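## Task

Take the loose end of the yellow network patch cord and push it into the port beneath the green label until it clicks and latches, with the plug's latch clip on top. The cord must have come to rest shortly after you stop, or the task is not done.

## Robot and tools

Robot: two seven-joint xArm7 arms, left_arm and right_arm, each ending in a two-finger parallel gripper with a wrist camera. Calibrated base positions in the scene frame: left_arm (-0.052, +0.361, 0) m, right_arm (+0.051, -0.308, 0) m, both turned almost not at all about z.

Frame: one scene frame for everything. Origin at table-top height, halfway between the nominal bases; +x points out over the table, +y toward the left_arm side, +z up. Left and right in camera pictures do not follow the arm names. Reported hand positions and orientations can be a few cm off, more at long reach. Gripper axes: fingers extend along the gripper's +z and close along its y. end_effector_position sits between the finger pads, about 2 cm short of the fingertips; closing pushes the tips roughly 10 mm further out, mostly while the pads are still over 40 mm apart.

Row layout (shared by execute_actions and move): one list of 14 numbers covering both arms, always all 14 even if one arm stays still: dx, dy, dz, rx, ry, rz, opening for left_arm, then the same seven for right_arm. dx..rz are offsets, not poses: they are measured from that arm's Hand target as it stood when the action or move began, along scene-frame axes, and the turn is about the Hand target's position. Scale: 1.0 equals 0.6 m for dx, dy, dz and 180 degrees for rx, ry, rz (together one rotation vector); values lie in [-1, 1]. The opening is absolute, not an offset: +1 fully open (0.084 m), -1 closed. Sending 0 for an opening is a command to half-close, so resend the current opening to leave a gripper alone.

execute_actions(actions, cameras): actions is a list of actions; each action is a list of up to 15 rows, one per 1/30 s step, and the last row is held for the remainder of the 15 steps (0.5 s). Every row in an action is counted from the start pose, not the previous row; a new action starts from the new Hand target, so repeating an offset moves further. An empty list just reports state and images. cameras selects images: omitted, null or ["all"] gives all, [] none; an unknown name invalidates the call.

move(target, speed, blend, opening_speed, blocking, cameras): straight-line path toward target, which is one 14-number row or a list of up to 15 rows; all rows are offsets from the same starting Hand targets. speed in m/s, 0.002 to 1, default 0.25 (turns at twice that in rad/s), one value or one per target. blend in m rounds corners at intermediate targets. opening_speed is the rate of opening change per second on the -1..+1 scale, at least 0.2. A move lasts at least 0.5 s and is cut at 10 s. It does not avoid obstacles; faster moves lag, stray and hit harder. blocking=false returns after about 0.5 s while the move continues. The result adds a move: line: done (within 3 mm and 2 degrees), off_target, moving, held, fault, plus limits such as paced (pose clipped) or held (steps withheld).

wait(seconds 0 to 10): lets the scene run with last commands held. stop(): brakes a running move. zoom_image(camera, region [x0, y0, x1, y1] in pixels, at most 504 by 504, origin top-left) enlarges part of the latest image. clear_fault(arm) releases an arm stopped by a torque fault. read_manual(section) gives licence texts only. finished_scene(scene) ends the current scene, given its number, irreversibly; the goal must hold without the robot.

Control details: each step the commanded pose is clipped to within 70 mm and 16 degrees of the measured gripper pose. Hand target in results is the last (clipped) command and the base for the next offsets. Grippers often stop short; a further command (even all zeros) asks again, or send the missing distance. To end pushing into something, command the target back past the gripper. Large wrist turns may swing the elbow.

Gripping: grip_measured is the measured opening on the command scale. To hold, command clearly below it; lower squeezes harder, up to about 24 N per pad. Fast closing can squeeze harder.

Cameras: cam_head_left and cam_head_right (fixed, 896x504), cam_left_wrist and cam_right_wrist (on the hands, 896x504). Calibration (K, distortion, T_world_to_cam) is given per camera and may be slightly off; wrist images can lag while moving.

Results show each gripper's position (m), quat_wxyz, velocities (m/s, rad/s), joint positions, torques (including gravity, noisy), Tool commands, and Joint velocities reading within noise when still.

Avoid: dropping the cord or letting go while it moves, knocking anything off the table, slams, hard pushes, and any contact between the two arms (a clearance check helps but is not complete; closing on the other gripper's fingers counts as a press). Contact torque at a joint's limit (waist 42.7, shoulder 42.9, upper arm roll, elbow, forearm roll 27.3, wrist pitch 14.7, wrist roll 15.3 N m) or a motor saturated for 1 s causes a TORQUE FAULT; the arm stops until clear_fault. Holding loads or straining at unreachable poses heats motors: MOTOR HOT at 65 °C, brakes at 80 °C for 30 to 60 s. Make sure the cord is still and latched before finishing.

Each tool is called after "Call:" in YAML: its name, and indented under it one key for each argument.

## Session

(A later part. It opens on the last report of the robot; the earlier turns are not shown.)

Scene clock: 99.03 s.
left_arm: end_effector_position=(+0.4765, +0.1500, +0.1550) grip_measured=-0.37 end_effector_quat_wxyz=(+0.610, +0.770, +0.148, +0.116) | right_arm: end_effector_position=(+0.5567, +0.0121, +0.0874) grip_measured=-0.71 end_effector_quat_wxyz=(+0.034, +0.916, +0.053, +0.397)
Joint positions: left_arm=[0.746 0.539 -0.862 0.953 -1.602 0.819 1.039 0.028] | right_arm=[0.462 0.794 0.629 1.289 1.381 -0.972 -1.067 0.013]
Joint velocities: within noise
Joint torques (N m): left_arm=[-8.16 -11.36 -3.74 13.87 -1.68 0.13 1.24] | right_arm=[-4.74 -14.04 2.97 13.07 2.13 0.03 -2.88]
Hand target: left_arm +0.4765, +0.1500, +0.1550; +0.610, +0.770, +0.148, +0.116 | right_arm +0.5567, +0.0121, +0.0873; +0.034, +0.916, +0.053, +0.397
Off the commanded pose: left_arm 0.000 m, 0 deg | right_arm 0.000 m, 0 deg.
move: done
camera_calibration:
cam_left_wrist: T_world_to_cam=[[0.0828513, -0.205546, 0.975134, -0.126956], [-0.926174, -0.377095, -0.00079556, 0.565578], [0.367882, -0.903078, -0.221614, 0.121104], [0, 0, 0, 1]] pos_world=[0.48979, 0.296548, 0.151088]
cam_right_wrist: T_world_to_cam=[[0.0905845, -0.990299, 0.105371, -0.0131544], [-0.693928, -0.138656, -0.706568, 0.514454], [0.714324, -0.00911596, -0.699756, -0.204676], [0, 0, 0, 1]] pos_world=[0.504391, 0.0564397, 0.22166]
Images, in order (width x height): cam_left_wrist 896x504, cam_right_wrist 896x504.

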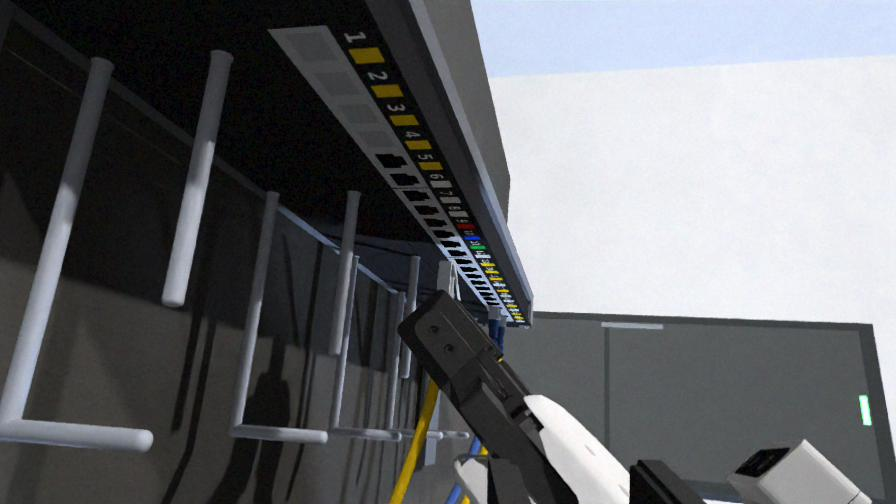

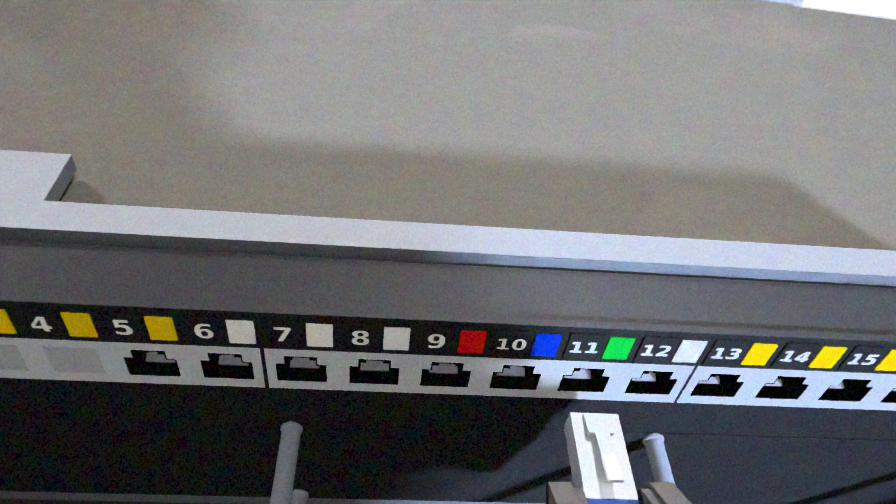

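Call:
move:
  target: [0,0,0,0,0,0,-0.35,0.01242,0.00144,-0.0005,0,0,0,-1]
  speed: 0.03
  cameras: ["cam_left_wrist", "cam_right_wrist"]

Call:
zoom_image:
  camera: "cam_right_wrist"
  region: [550, 390, 634, 450]

Call:
zoom_image:
  camera: "cam_left_wrist"
  region: [425, 225, 481, 281]

Call:
zoom_image:
  camera: "cam_right_wrist"
  region: [480, 370, 720, 450]

Scene clock: 102.20 s.
left_arm: end_effector_position=(+0.4765, +0.1500, +0.1550) grip_measured=-0.37 end_effector_quat_wxyz=(+0.610, +0.770, +0.148, +0.116) | right_arm: end_effector_position=(+0.5642, +0.0130, +0.0870) grip_measured=-0.71 end_effector_quat_wxyz=(+0.034, +0.916, +0.053, +0.397)
Joint positions: left_arm=[0.746 0.539 -0.862 0.953 -1.602 0.819 1.039 0.028] | right_arm=[0.461 0.807 0.624 1.32 1.386 -0.965 -1.091 0.013]
Joint velocities: within noise
Joint torques (N m): left_arm=[-8.3 -11.19 -3.92 13.84 -1.58 0.16 1.28] | right_arm=[-4.06 -14.01 3.05 13.22 2.08 0.03 -2.84]
Hand target: left_arm +0.4765, +0.1500, +0.1550; +0.610, +0.770, +0.148, +0.116 | right_arm +0.5642, +0.0130, +0.0870; +0.034, +0.916, +0.053, +0.397
Off the commanded pose: left_arm 0.000 m, 0 deg | right_arm 0.000 m, 0 deg.
move: done
camera_calibration:
cam_left_wrist: T_world_to_cam=[[0.0828513, -0.205546, 0.975134, -0.126956], [-0.926174, -0.377095, -0.00079556, 0.565578], [0.367882, -0.903078, -0.221614, 0.121104], [0, 0, 0, 1]] pos_world=[0.48979, 0.296548, 0.151088]
cam_right_wrist: T_world_to_cam=[[0.0905845, -0.990299, 0.105371, -0.0129109], [-0.693928, -0.138656, -0.706568, 0.519571], [0.714324, -0.00911596, -0.699756, -0.210236], [0, 0, 0, 1]] pos_world=[0.511891, 0.0573397, 0.22136]
Images, in order (width x height): cam_left_wrist 896x504, cam_right_wrist 896x504.

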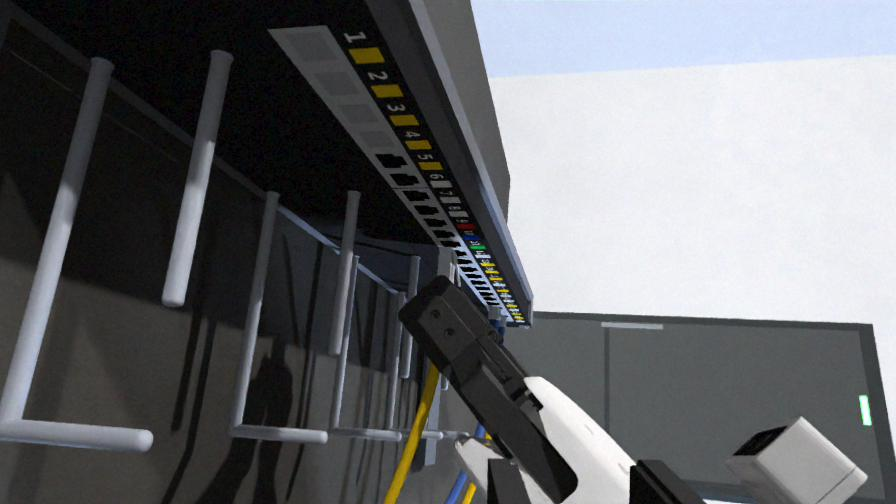

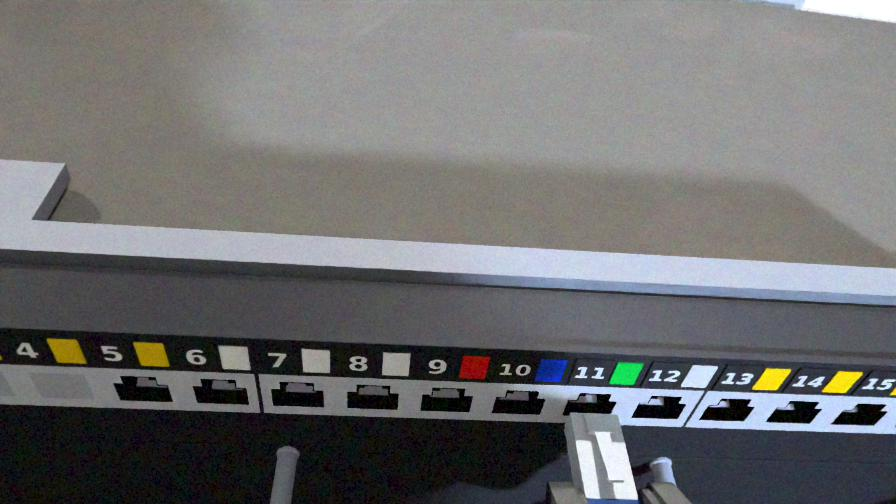

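Scaled by 6.000 from the camera's 896x504 image, which has a finer 1280x720 frame.

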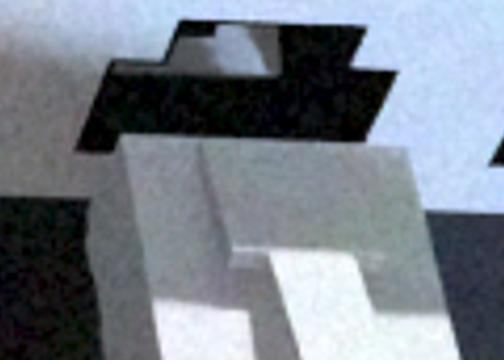

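Scaled by 9.000 from the camera's 896x504 image, which has a finer 1280x720 frame.

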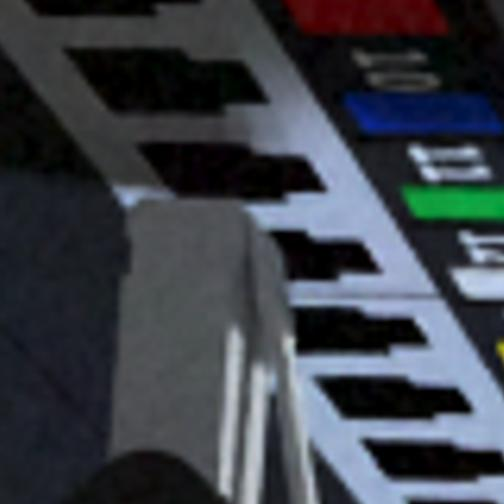

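Scaled by 2.100 from the camera's 896x504 image, which has a finer 1280x720 frame.

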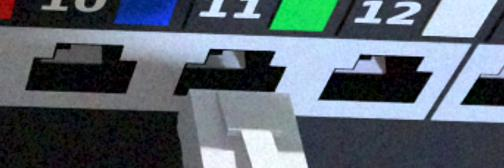

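Call:
move:
  target: [0,0,0,0,0,0,-0.35,0.00333,0.00027,0.00017,0,0,0,-1]
  speed: 0.015
  cameras: ["cam_left_wrist", "cam_right_wrist"]

Call:
zoom_image:
  camera: "cam_right_wrist"
  region: [550, 390, 634, 450]

Call:
zoom_image:
  camera: "cam_left_wrist"
  region: [425, 225, 481, 281]

Scene clock: 104.80 s.
left_arm: end_effector_position=(+0.4765, +0.1500, +0.1550) grip_measured=-0.37 end_effector_quat_wxyz=(+0.610, +0.770, +0.148, +0.116) | right_arm: end_effector_position=(+0.5661, +0.0132, +0.0871) grip_measured=-0.71 end_effector_quat_wxyz=(+0.034, +0.916, +0.053, +0.397)
Joint positions: left_arm=[0.746 0.539 -0.862 0.953 -1.602 0.819 1.039 0.028] | right_arm=[0.461 0.81 0.622 1.328 1.387 -0.963 -1.098 0.013]
Joint velocities: within noise
Joint torques (N m): left_arm=[-8.54 -11.48 -3.75 13.77 -1.67 0.15 1.43] | right_arm=[-5.35 -14.05 2.97 13.33 1.96 0.06 -2.9]
Hand target: left_arm +0.4765, +0.1500, +0.1550; +0.610, +0.770, +0.148, +0.116 | right_arm +0.5662, +0.0132, +0.0871; +0.034, +0.916, +0.053, +0.397
Off the commanded pose: left_arm 0.000 m, 0 deg | right_arm 0.000 m, 0 deg.
move: done
camera_calibration:
cam_left_wrist: T_world_to_cam=[[0.0828513, -0.205546, 0.975134, -0.126956], [-0.926174, -0.377095, -0.00079556, 0.565578], [0.367882, -0.903078, -0.221614, 0.121104], [0, 0, 0, 1]] pos_world=[0.48979, 0.296548, 0.151088]
cam_right_wrist: T_world_to_cam=[[0.0906557, -0.990299, 0.105303, -0.0129168], [-0.693918, -0.138657, -0.706578, 0.520985], [0.714325, -0.00901597, -0.699756, -0.211527], [0, 0, 0, 1]] pos_world=[0.513791, 0.0575397, 0.22146]
Images, in order (width x height): cam_left_wrist 896x504, cam_right_wrist 896x504.

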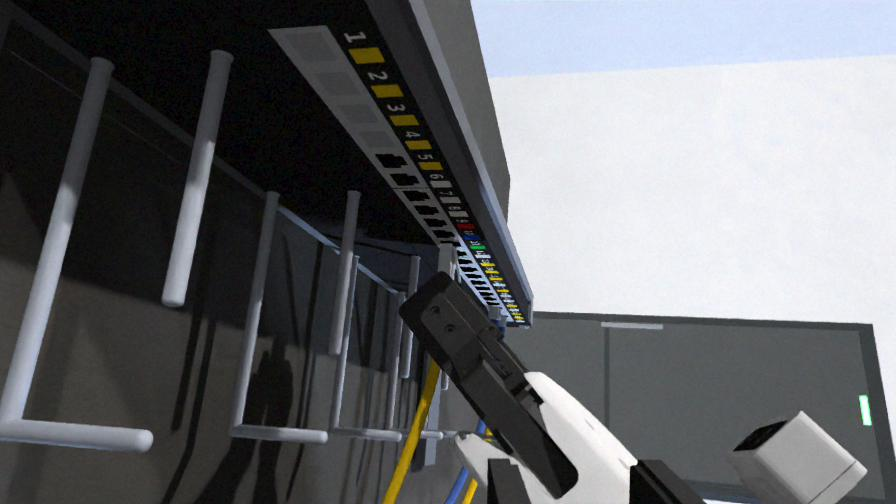

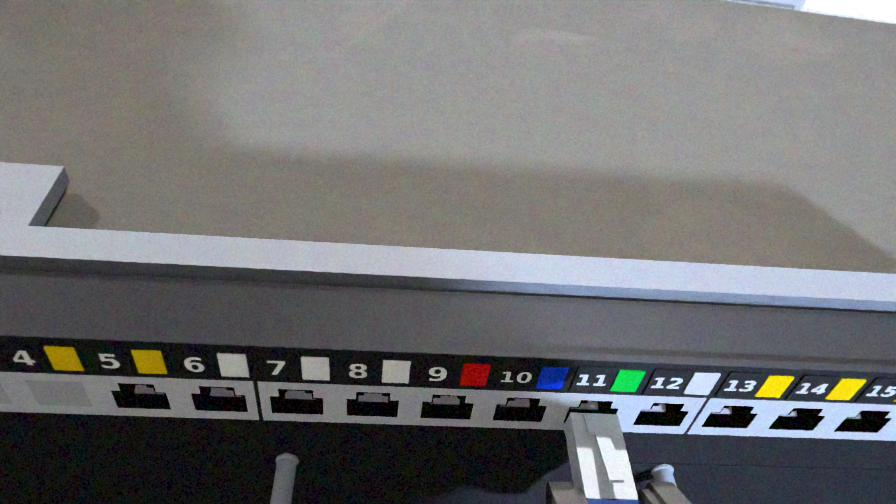

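Scaled by 6.000 from the camera's 896x504 image, which has a finer 1280x720 frame.

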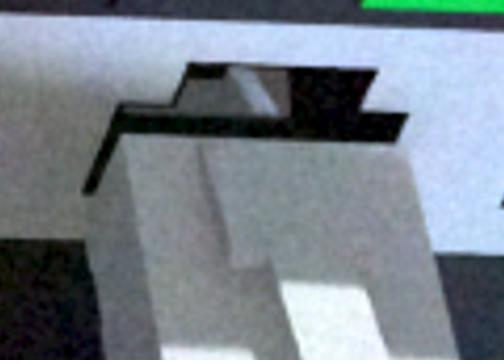

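Scaled by 9.000 from the camera's 896x504 image, which has a finer 1280x720 frame.

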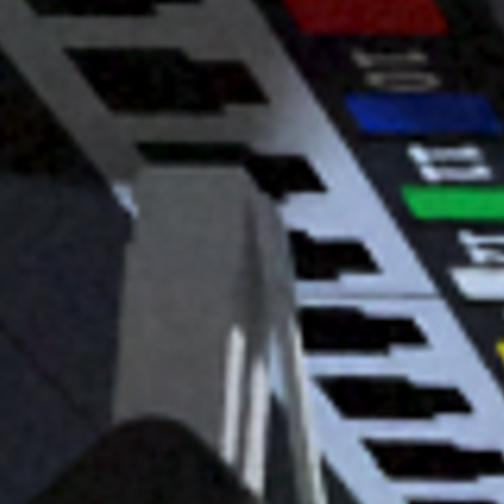

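Call:
zoom_image:
  camera: "cam_right_wrist"
  region: [560, 395, 592, 419]

Call:
zoom_image:
  camera: "cam_right_wrist"
  region: [598, 397, 630, 421]

Scaled by 15.750 from the camera's 896x504 image, which has a finer 1280x720 frame.

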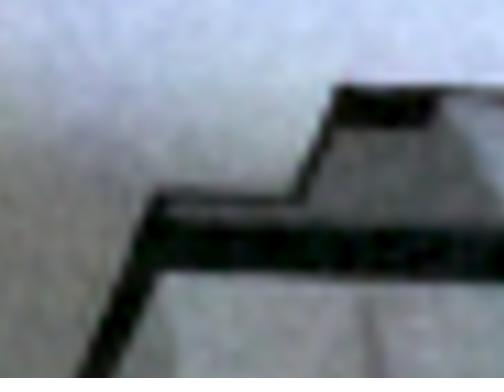

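Scaled by 15.750 from the camera's 896x504 image, which has a finer 1280x720 frame.

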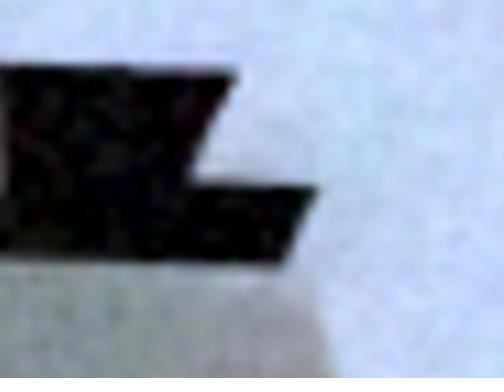

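Call:
move:
  target: [0,0,0,0,0,0,-0.35,0.00169,-0.00014,0,0,0,0,-1]
  speed: 0.01
  cameras: ["cam_left_wrist", "cam_right_wrist"]

Call:
zoom_image:
  camera: "cam_right_wrist"
  region: [560, 395, 592, 419]

Call:
zoom_image:
  camera: "cam_right_wrist"
  region: [598, 397, 630, 421]

Call:
zoom_image:
  camera: "cam_left_wrist"
  region: [430, 230, 470, 260]

Scene clock: 108.63 s.
left_arm: end_effector_position=(+0.4765, +0.1500, +0.1550) grip_measured=-0.37 end_effector_quat_wxyz=(+0.610, +0.770, +0.148, +0.116) | right_arm: end_effector_position=(+0.5672, +0.0131, +0.0871) grip_measured=-0.71 end_effector_quat_wxyz=(+0.034, +0.916, +0.053, +0.397)
Joint positions: left_arm=[0.746 0.539 -0.862 0.953 -1.602 0.819 1.039 0.028] | right_arm=[0.461 0.812 0.622 1.332 1.388 -0.962 -1.101 0.013]
Joint velocities: within noise
Joint torques (N m): left_arm=[-8.33 -11.23 -3.85 13.87 -1.31 0.22 1.31] | right_arm=[-5.72 -14.1 3.05 13.42 2.03 0 -2.71]
Hand target: left_arm +0.4765, +0.1500, +0.1550; +0.610, +0.770, +0.148, +0.116 | right_arm +0.5672, +0.0131, +0.0871; +0.034, +0.916, +0.053, +0.397
Off the commanded pose: left_arm 0.000 m, 0 deg | right_arm 0.000 m, 0 deg.
move: done
camera_calibration:
cam_left_wrist: T_world_to_cam=[[0.0828513, -0.205546, 0.975134, -0.126956], [-0.926174, -0.377095, -0.00079556, 0.565578], [0.367882, -0.903078, -0.221614, 0.121104], [0, 0, 0, 1]] pos_world=[0.48979, 0.296548, 0.151088]
cam_right_wrist: T_world_to_cam=[[0.0905912, -0.990297, 0.105378, -0.0130992], [-0.693927, -0.138666, -0.706567, 0.521737], [0.714324, -0.00911603, -0.699756, -0.212308], [0, 0, 0, 1]] pos_world=[0.514891, 0.0574397, 0.22146]
Images, in order (width x height): cam_left_wrist 896x504, cam_right_wrist 896x504.

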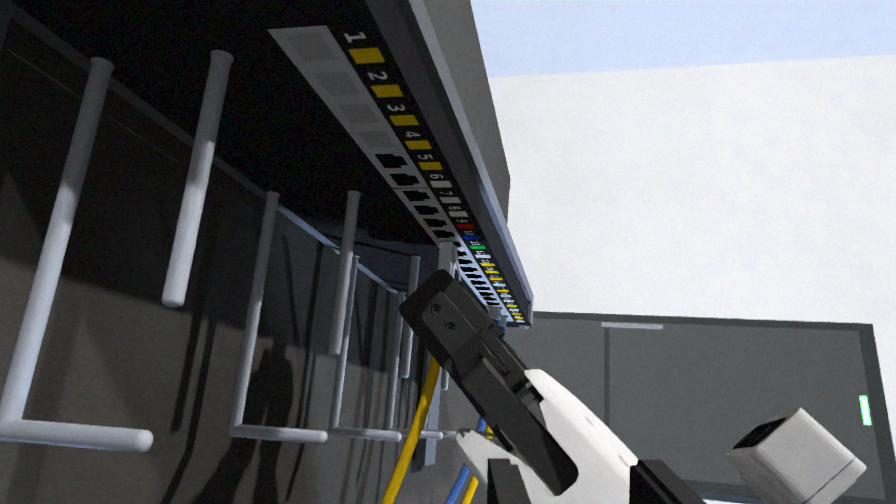

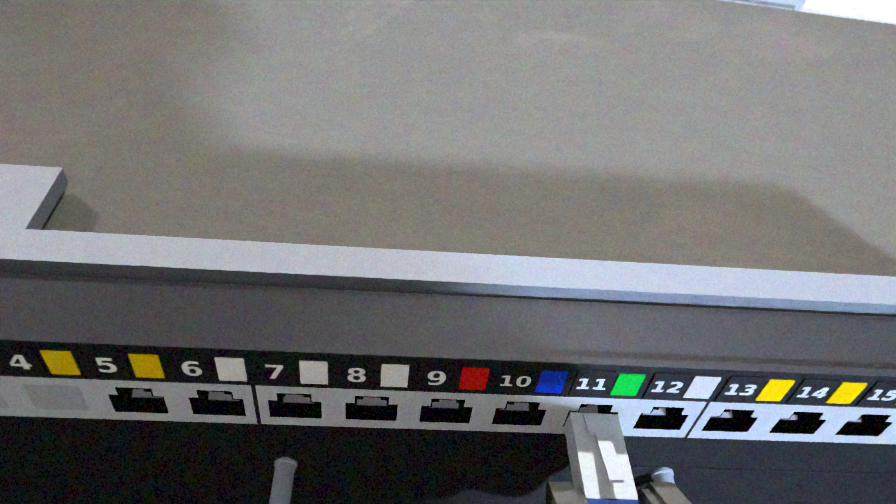

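Scaled by 15.750 from the camera's 896x504 image, which has a finer 1280x720 frame.

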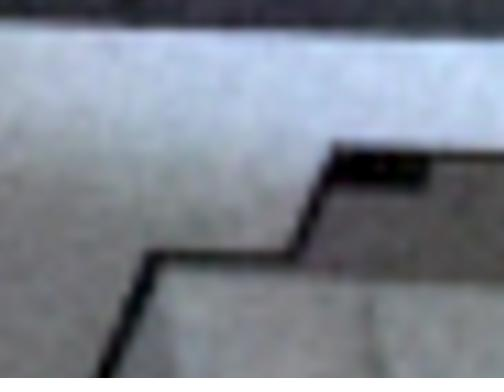

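Scaled by 15.750 from the camera's 896x504 image, which has a finer 1280x720 frame.

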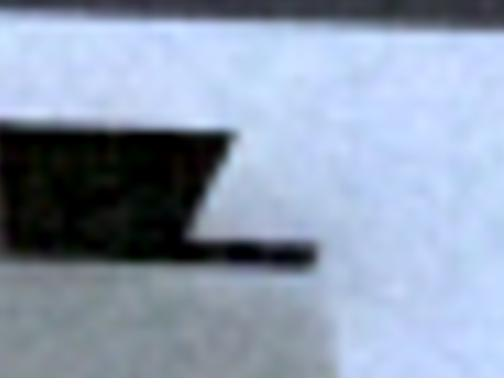

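Scaled by 12.600 from the camera's 896x504 image, which has a finer 1280x720 frame.

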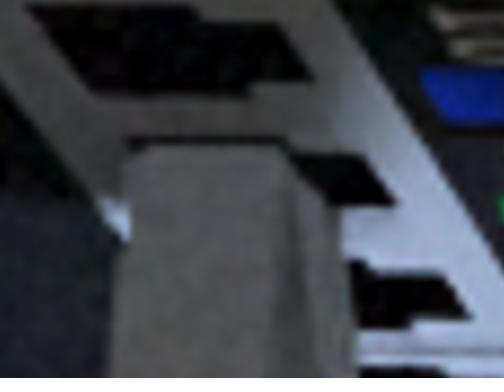

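Call:
move:
  target: [0,0,0,0,0,0,-0.35,0.00415,0.0004,0,0,0,0,-1]
  speed: 0.015
  cameras: ["cam_left_wrist", "cam_right_wrist"]

Call:
zoom_image:
  camera: "cam_right_wrist"
  region: [550, 380, 634, 440]

Call:
zoom_image:
  camera: "cam_left_wrist"
  region: [430, 220, 470, 260]

Scene clock: 110.17 s.
left_arm: end_effector_position=(+0.4765, +0.1500, +0.1550) grip_measured=-0.37 end_effector_quat_wxyz=(+0.610, +0.770, +0.148, +0.116) | right_arm: end_effector_position=(+0.5697, +0.0133, +0.0871) grip_measured=-0.71 end_effector_quat_wxyz=(+0.034, +0.916, +0.053, +0.397)
Joint positions: left_arm=[0.746 0.539 -0.862 0.953 -1.602 0.819 1.039 0.028] | right_arm=[0.46 0.816 0.62 1.343 1.389 -0.96 -1.109 0.013]
Joint velocities: within noise
Joint torques (N m): left_arm=[-8.17 -11.38 -3.87 13.49 -1.34 0.15 1.13] | right_arm=[-5.37 -14.44 2.95 13.4 1.93 0.08 -2.97]
Hand target: left_arm +0.4765, +0.1500, +0.1550; +0.610, +0.770, +0.148, +0.116 | right_arm +0.5697, +0.0133, +0.0871; +0.034, +0.916, +0.053, +0.397
Off the commanded pose: left_arm 0.000 m, 0 deg | right_arm 0.000 m, 0 deg.
move: done
camera_calibration:
cam_left_wrist: T_world_to_cam=[[0.0828513, -0.205546, 0.975134, -0.126956], [-0.926174, -0.377095, -0.00079556, 0.565578], [0.367882, -0.903078, -0.221614, 0.121104], [0, 0, 0, 1]] pos_world=[0.48979, 0.296548, 0.151088]
cam_right_wrist: T_world_to_cam=[[0.0905845, -0.990299, 0.105371, -0.0131226], [-0.693928, -0.138656, -0.706568, 0.5235], [0.714324, -0.00911596, -0.699756, -0.214092], [0, 0, 0, 1]] pos_world=[0.517391, 0.0576397, 0.22146]
Images, in order (width x height): cam_left_wrist 896x504, cam_right_wrist 896x504.

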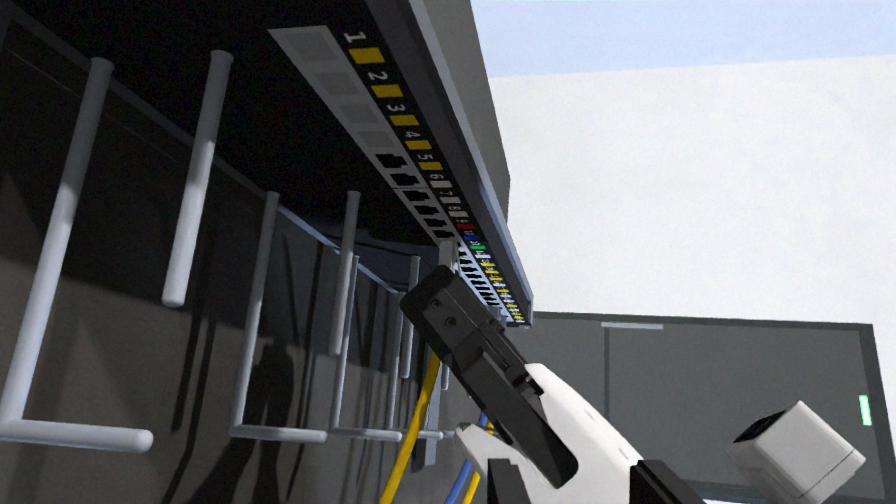

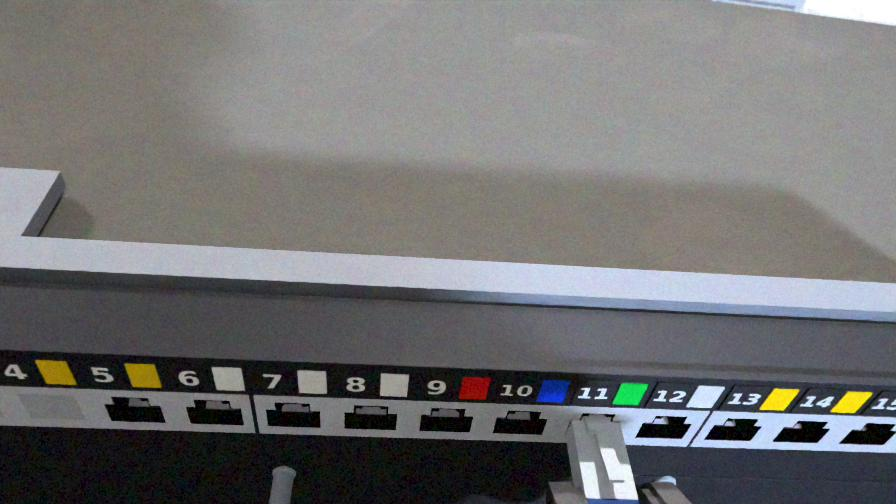

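Scaled by 6.000 from the camera's 896x504 image, which has a finer 1280x720 frame.

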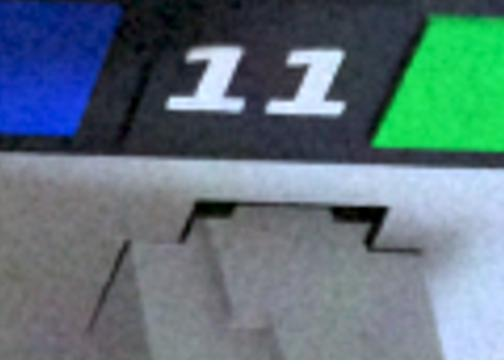

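Scaled by 12.600 from the camera's 896x504 image, which has a finer 1280x720 frame.

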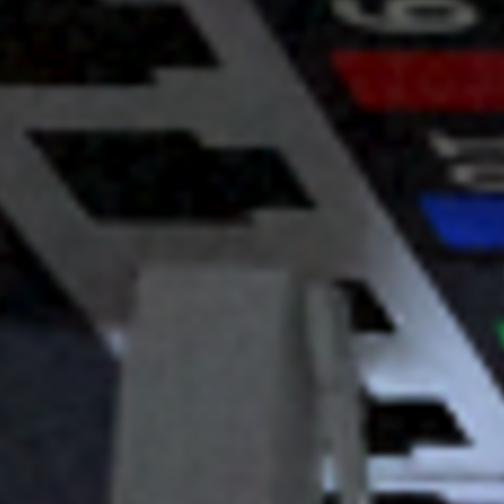

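Call:
move:
  target: [0,0,0,0,0,0,-0.35,0.00497,0.000575,0,0,0,0,-1]
  speed: 0.015
  cameras: ["cam_left_wrist", "cam_right_wrist"]

Call:
zoom_image:
  camera: "cam_right_wrist"
  region: [550, 390, 634, 450]

Call:
zoom_image:
  camera: "cam_left_wrist"
  region: [430, 220, 480, 270]

Scene clock: 111.57 s.
left_arm: end_effector_position=(+0.4765, +0.1500, +0.1550) grip_measured=-0.37 end_effector_quat_wxyz=(+0.610, +0.770, +0.148, +0.116) | right_arm: end_effector_position=(+0.5726, +0.0137, +0.0871) grip_measured=-0.71 end_effector_quat_wxyz=(+0.034, +0.916, +0.053, +0.397)
Joint positions: left_arm=[0.746 0.539 -0.862 0.953 -1.602 0.819 1.039 0.028] | right_arm=[0.46 0.821 0.618 1.356 1.392 -0.957 -1.119 0.013]
Joint velocities: within noise
Joint torques (N m): left_arm=[-8.18 -11.48 -3.71 13.58 -1.16 -0.04 1.26] | right_arm=[-5.79 -14.87 2.4 14.64 1.44 0.16 -2.88]
Hand target: left_arm +0.4765, +0.1500, +0.1550; +0.610, +0.770, +0.148, +0.116 | right_arm +0.5727, +0.0137, +0.0871; +0.034, +0.916, +0.053, +0.397
Off the commanded pose: left_arm 0.000 m, 0 deg | right_arm 0.000 m, 0 deg.
move: done
camera_calibration:
cam_left_wrist: T_world_to_cam=[[0.0828513, -0.205546, 0.975134, -0.126956], [-0.926174, -0.377095, -0.00079556, 0.565578], [0.367882, -0.903078, -0.221614, 0.121104], [0, 0, 0, 1]] pos_world=[0.48979, 0.296548, 0.151088]
cam_right_wrist: T_world_to_cam=[[0.0905912, -0.990297, 0.105378, -0.0130933], [-0.693927, -0.138666, -0.706567, 0.525554], [0.714324, -0.00911603, -0.699756, -0.21616], [0, 0, 0, 1]] pos_world=[0.520291, 0.0579397, 0.22146]
Images, in order (width x height): cam_left_wrist 896x504, cam_right_wrist 896x504.

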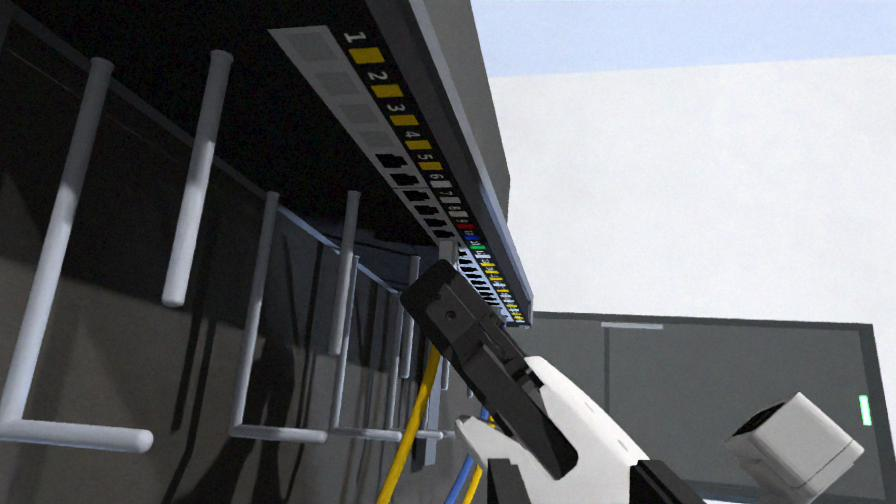

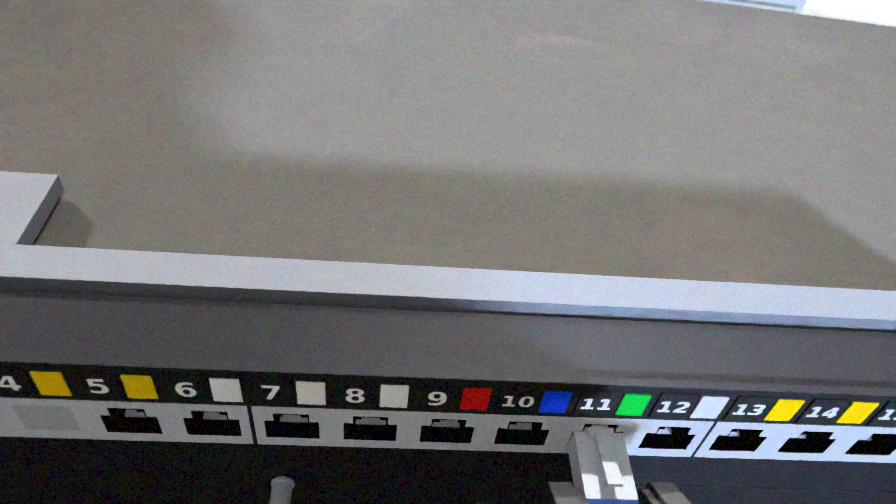

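Scaled by 6.000 from the camera's 896x504 image, which has a finer 1280x720 frame.

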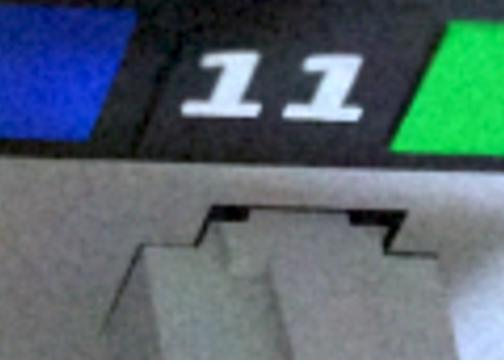

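Scaled by 10.080 from the camera's 896x504 image, which has a finer 1280x720 frame.

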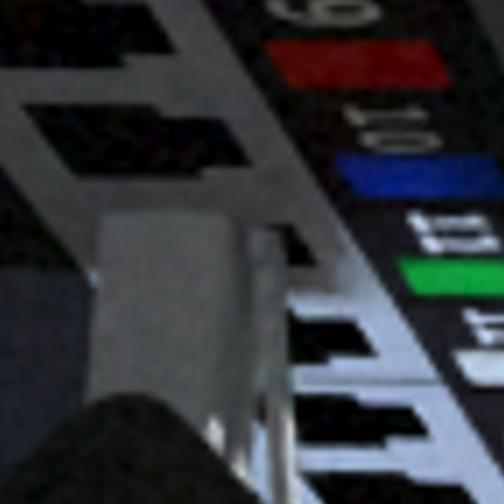

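Call:
move:
  target: [0,0,0,0,0,0,-0.35,0.00497,0.000575,0,0,0,0,-1]
  speed: 0.015
  cameras: ["cam_left_wrist", "cam_right_wrist"]

Call:
zoom_image:
  camera: "cam_right_wrist"
  region: [550, 390, 662, 470]

Call:
zoom_image:
  camera: "cam_left_wrist"
  region: [430, 220, 480, 270]

Scene clock: 112.83 s.
left_arm: end_effector_position=(+0.4765, +0.1500, +0.1550) grip_measured=-0.37 end_effector_quat_wxyz=(+0.610, +0.770, +0.148, +0.116) | right_arm: end_effector_position=(+0.5756, +0.0140, +0.0871) grip_measured=-0.71 end_effector_quat_wxyz=(+0.034, +0.916, +0.053, +0.397)
Joint positions: left_arm=[0.746 0.539 -0.862 0.953 -1.602 0.819 1.039 0.028] | right_arm=[0.46 0.827 0.616 1.369 1.394 -0.954 -1.13 0.013]
Joint velocities: within noise
Joint torques (N m): left_arm=[-8.41 -11.32 -3.76 13.69 -1.07 0.19 1.24] | right_arm=[-6.89 -15.43 1.91 16.14 0.53 0.13 -2.83]
Hand target: left_arm +0.4765, +0.1500, +0.1550; +0.610, +0.770, +0.148, +0.116 | right_arm +0.5756, +0.0140, +0.0871; +0.034, +0.916, +0.053, +0.397
Off the commanded pose: left_arm 0.000 m, 0 deg | right_arm 0.000 m, 0 deg.
move: done
camera_calibration:
cam_left_wrist: T_world_to_cam=[[0.0828513, -0.205546, 0.975134, -0.126956], [-0.926174, -0.377095, -0.00079556, 0.565578], [0.367882, -0.903078, -0.221614, 0.121104], [0, 0, 0, 1]] pos_world=[0.48979, 0.296548, 0.151088]
cam_right_wrist: T_world_to_cam=[[0.0905845, -0.990299, 0.105371, -0.0129638], [-0.693928, -0.138656, -0.706568, 0.527691], [0.714324, -0.00911596, -0.699756, -0.2183], [0, 0, 0, 1]] pos_world=[0.523291, 0.0583397, 0.22146]
Images, in order (width x height): cam_left_wrist 896x504, cam_right_wrist 896x504.

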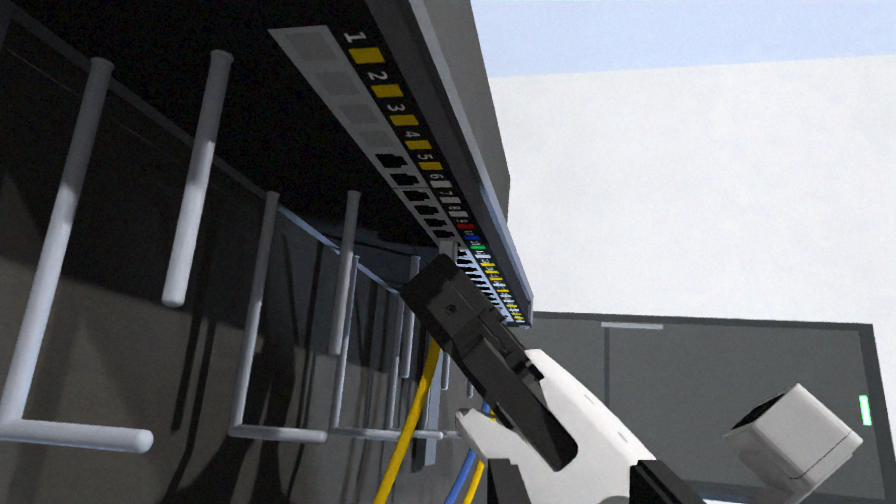

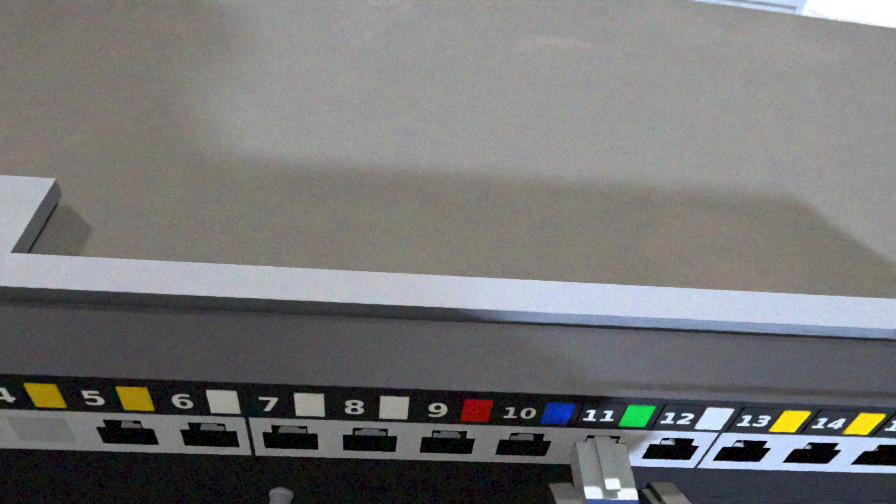

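Scaled by 4.500 from the camera's 896x504 image, which has a finer 1280x720 frame.

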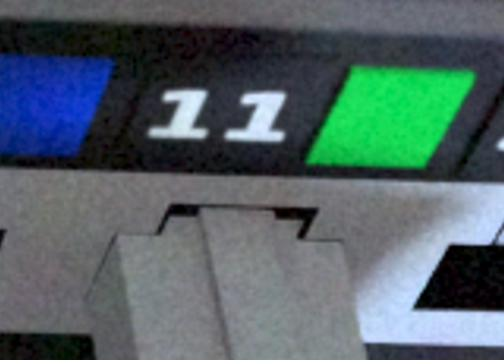

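Scaled by 10.080 from the camera's 896x504 image, which has a finer 1280x720 frame.

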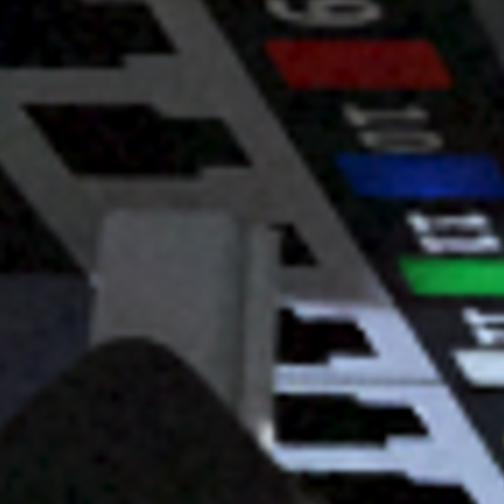

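Call:
move:
  target: [0,0,0,0,0,0,-0.35,0.00315,0.000365,0,0,0,0,-1]
  speed: 0.015
  cameras: ["cam_left_wrist", "cam_right_wrist"]

Call:
zoom_image:
  camera: "cam_right_wrist"
  region: [550, 390, 662, 470]

Call:
zoom_image:
  camera: "cam_left_wrist"
  region: [430, 220, 480, 270]

Call:
zoom_image:
  camera: "cam_right_wrist"
  region: [540, 424, 652, 504]

Scene clock: 114.37 s.
left_arm: end_effector_position=(+0.4765, +0.1500, +0.1550) grip_measured=-0.37 end_effector_quat_wxyz=(+0.610, +0.770, +0.148, +0.116) | right_arm: end_effector_position=(+0.5775, +0.0143, +0.0871) grip_measured=-0.71 end_effector_quat_wxyz=(+0.034, +0.916, +0.053, +0.397)
Joint positions: left_arm=[0.746 0.539 -0.862 0.953 -1.602 0.819 1.039 0.028] | right_arm=[0.46 0.83 0.615 1.377 1.396 -0.952 -1.136 0.013]
Joint velocities: within noise
Joint torques (N m): left_arm=[-7.9 -11.61 -3.79 13.44 -0.99 0.23 1.25] | right_arm=[-7.03 -16.08 -0.37 18.74 -0.83 0.64 -2.8]
Hand target: left_arm +0.4765, +0.1500, +0.1550; +0.610, +0.770, +0.148, +0.116 | right_arm +0.5775, +0.0142, +0.0871; +0.034, +0.916, +0.053, +0.397
Off the commanded pose: left_arm 0.000 m, 0 deg | right_arm 0.000 m, 0 deg.
move: done
camera_calibration:
cam_left_wrist: T_world_to_cam=[[0.0828513, -0.205546, 0.975134, -0.126956], [-0.926174, -0.377095, -0.00079556, 0.565578], [0.367882, -0.903078, -0.221614, 0.121104], [0, 0, 0, 1]] pos_world=[0.48979, 0.296548, 0.151088]
cam_right_wrist: T_world_to_cam=[[0.0906645, -0.990299, 0.105296, -0.0129632], [-0.693968, -0.138658, -0.706528, 0.52905], [0.714275, -0.00901527, -0.699808, -0.219623], [0, 0, 0, 1]] pos_world=[0.525191, 0.0585397, 0.22146]
Images, in order (width x height): cam_left_wrist 896x504, cam_right_wrist 896x504.

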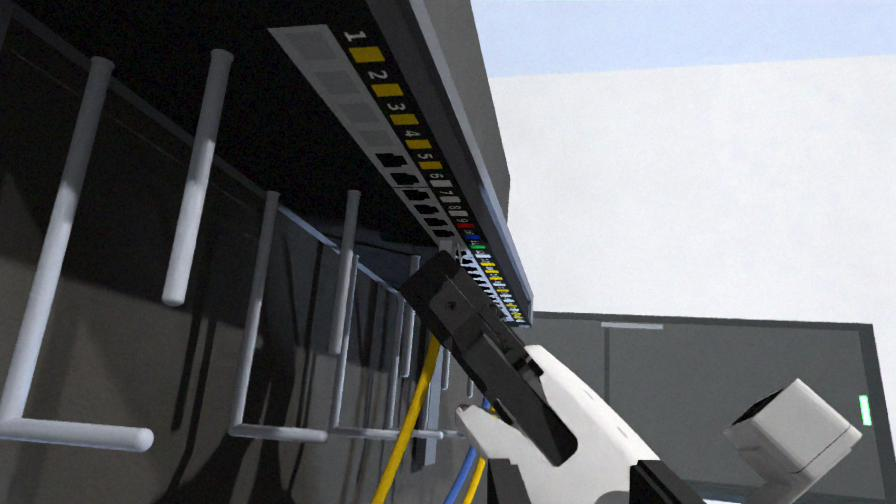

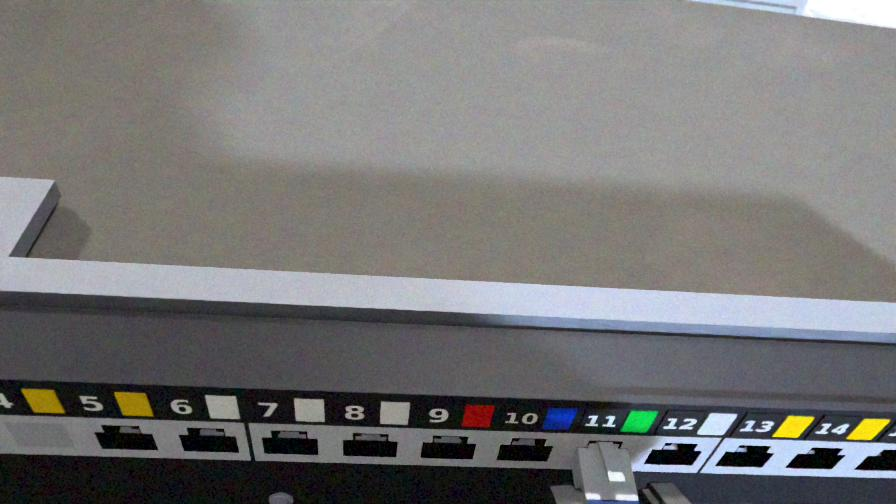

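Scaled by 4.500 from the camera's 896x504 image, which has a finer 1280x720 frame.

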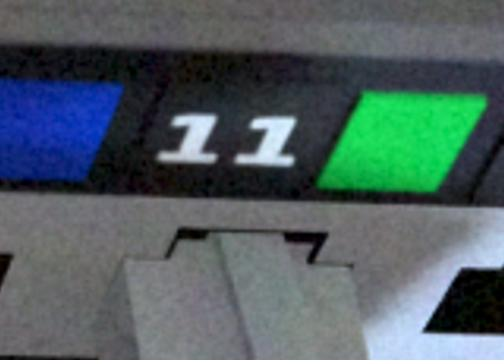

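Scaled by 10.080 from the camera's 896x504 image, which has a finer 1280x720 frame.

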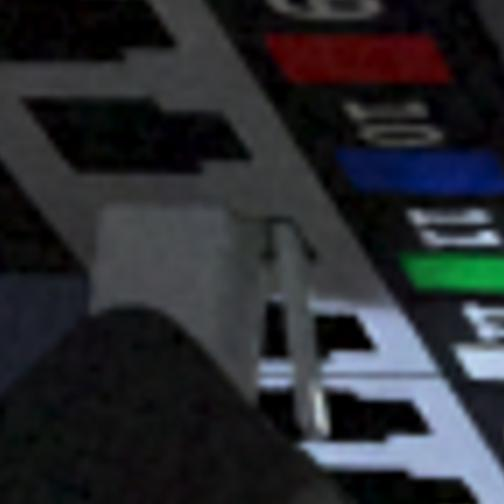

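Scaled by 4.500 from the camera's 896x504 image, which has a finer 1280x720 frame.

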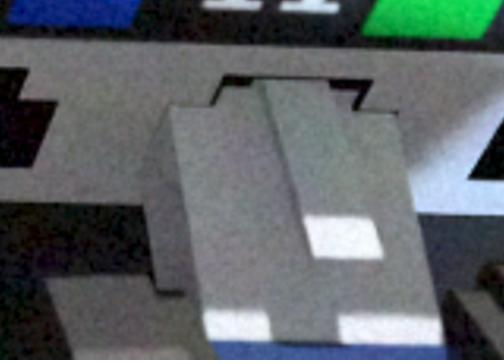

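Call:
move:
  target: [0,0,0,0,0,0,-0.35,-0.00232,-0.00027,0,0,0,0,-1]
  speed: 0.015
  cameras: ["cam_left_wrist", "cam_right_wrist"]

Call:
zoom_image:
  camera: "cam_left_wrist"
  region: [430, 220, 480, 270]

Call:
zoom_image:
  camera: "cam_right_wrist"
  region: [540, 424, 652, 504]

Scene clock: 115.57 s.
left_arm: end_effector_position=(+0.4765, +0.1500, +0.1550) grip_measured=-0.37 end_effector_quat_wxyz=(+0.610, +0.770, +0.148, +0.116) | right_arm: end_effector_position=(+0.5763, +0.0139, +0.0872) grip_measured=-0.71 end_effector_quat_wxyz=(+0.034, +0.916, +0.053, +0.397)
Joint positions: left_arm=[0.746 0.539 -0.862 0.953 -1.602 0.819 1.039 0.028] | right_arm=[0.46 0.827 0.615 1.371 1.395 -0.953 -1.131 0.013]
Joint velocities: within noise
Joint torques (N m): left_arm=[-8.5 -11.4 -3.87 13.56 -1.14 0.04 1.09] | right_arm=[3.61 -20.81 6.97 6.68 -3.09 -5.66 3.05]
Hand target: left_arm +0.4765, +0.1500, +0.1550; +0.610, +0.770, +0.148, +0.116 | right_arm +0.5761, +0.0141, +0.0871; +0.034, +0.916, +0.053, +0.397
Off the commanded pose: left_arm 0.000 m, 0 deg | right_arm 0.000 m, 0 deg.
move: done
camera_calibration:
cam_left_wrist: T_world_to_cam=[[0.0828513, -0.205546, 0.975134, -0.126956], [-0.926174, -0.377095, -0.00079556, 0.565578], [0.367882, -0.903078, -0.221614, 0.121104], [0, 0, 0, 1]] pos_world=[0.48979, 0.296548, 0.151088]
cam_right_wrist: T_world_to_cam=[[0.0903766, -0.990325, 0.105299, -0.0129996], [-0.693955, -0.138459, -0.70658, 0.528169], [0.714324, -0.0092145, -0.699755, -0.218795], [0, 0, 0, 1]] pos_world=[0.523991, 0.0582398, 0.22146]
Images, in order (width x height): cam_left_wrist 896x504, cam_right_wrist 896x504.

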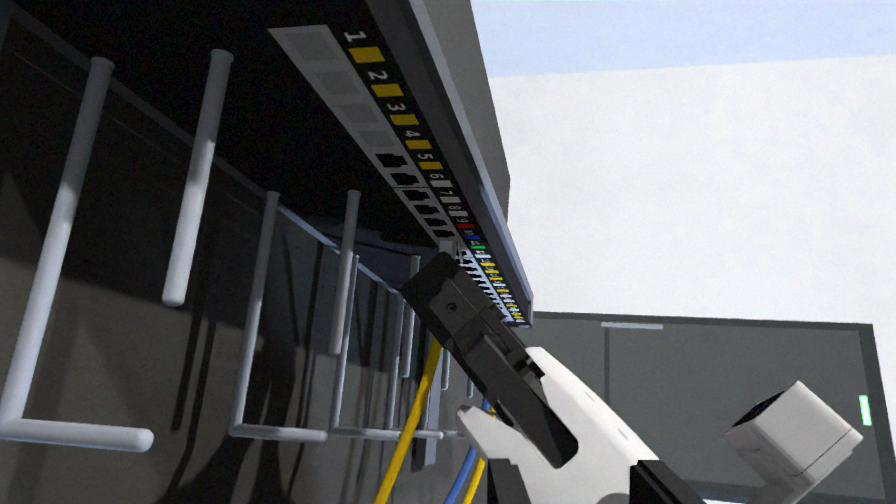

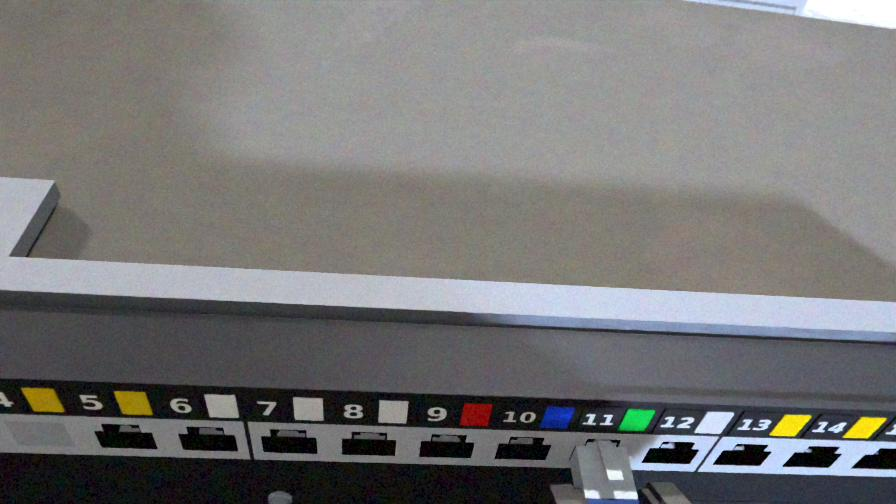

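Scaled by 10.080 from the camera's 896x504 image, which has a finer 1280x720 frame.

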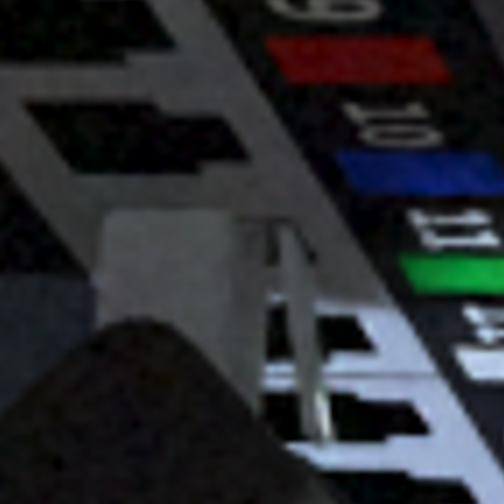

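Scaled by 4.500 from the camera's 896x504 image, which has a finer 1280x720 frame.

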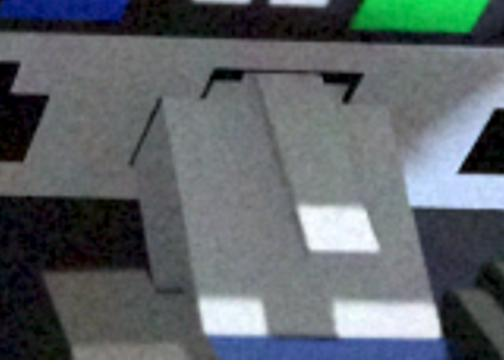

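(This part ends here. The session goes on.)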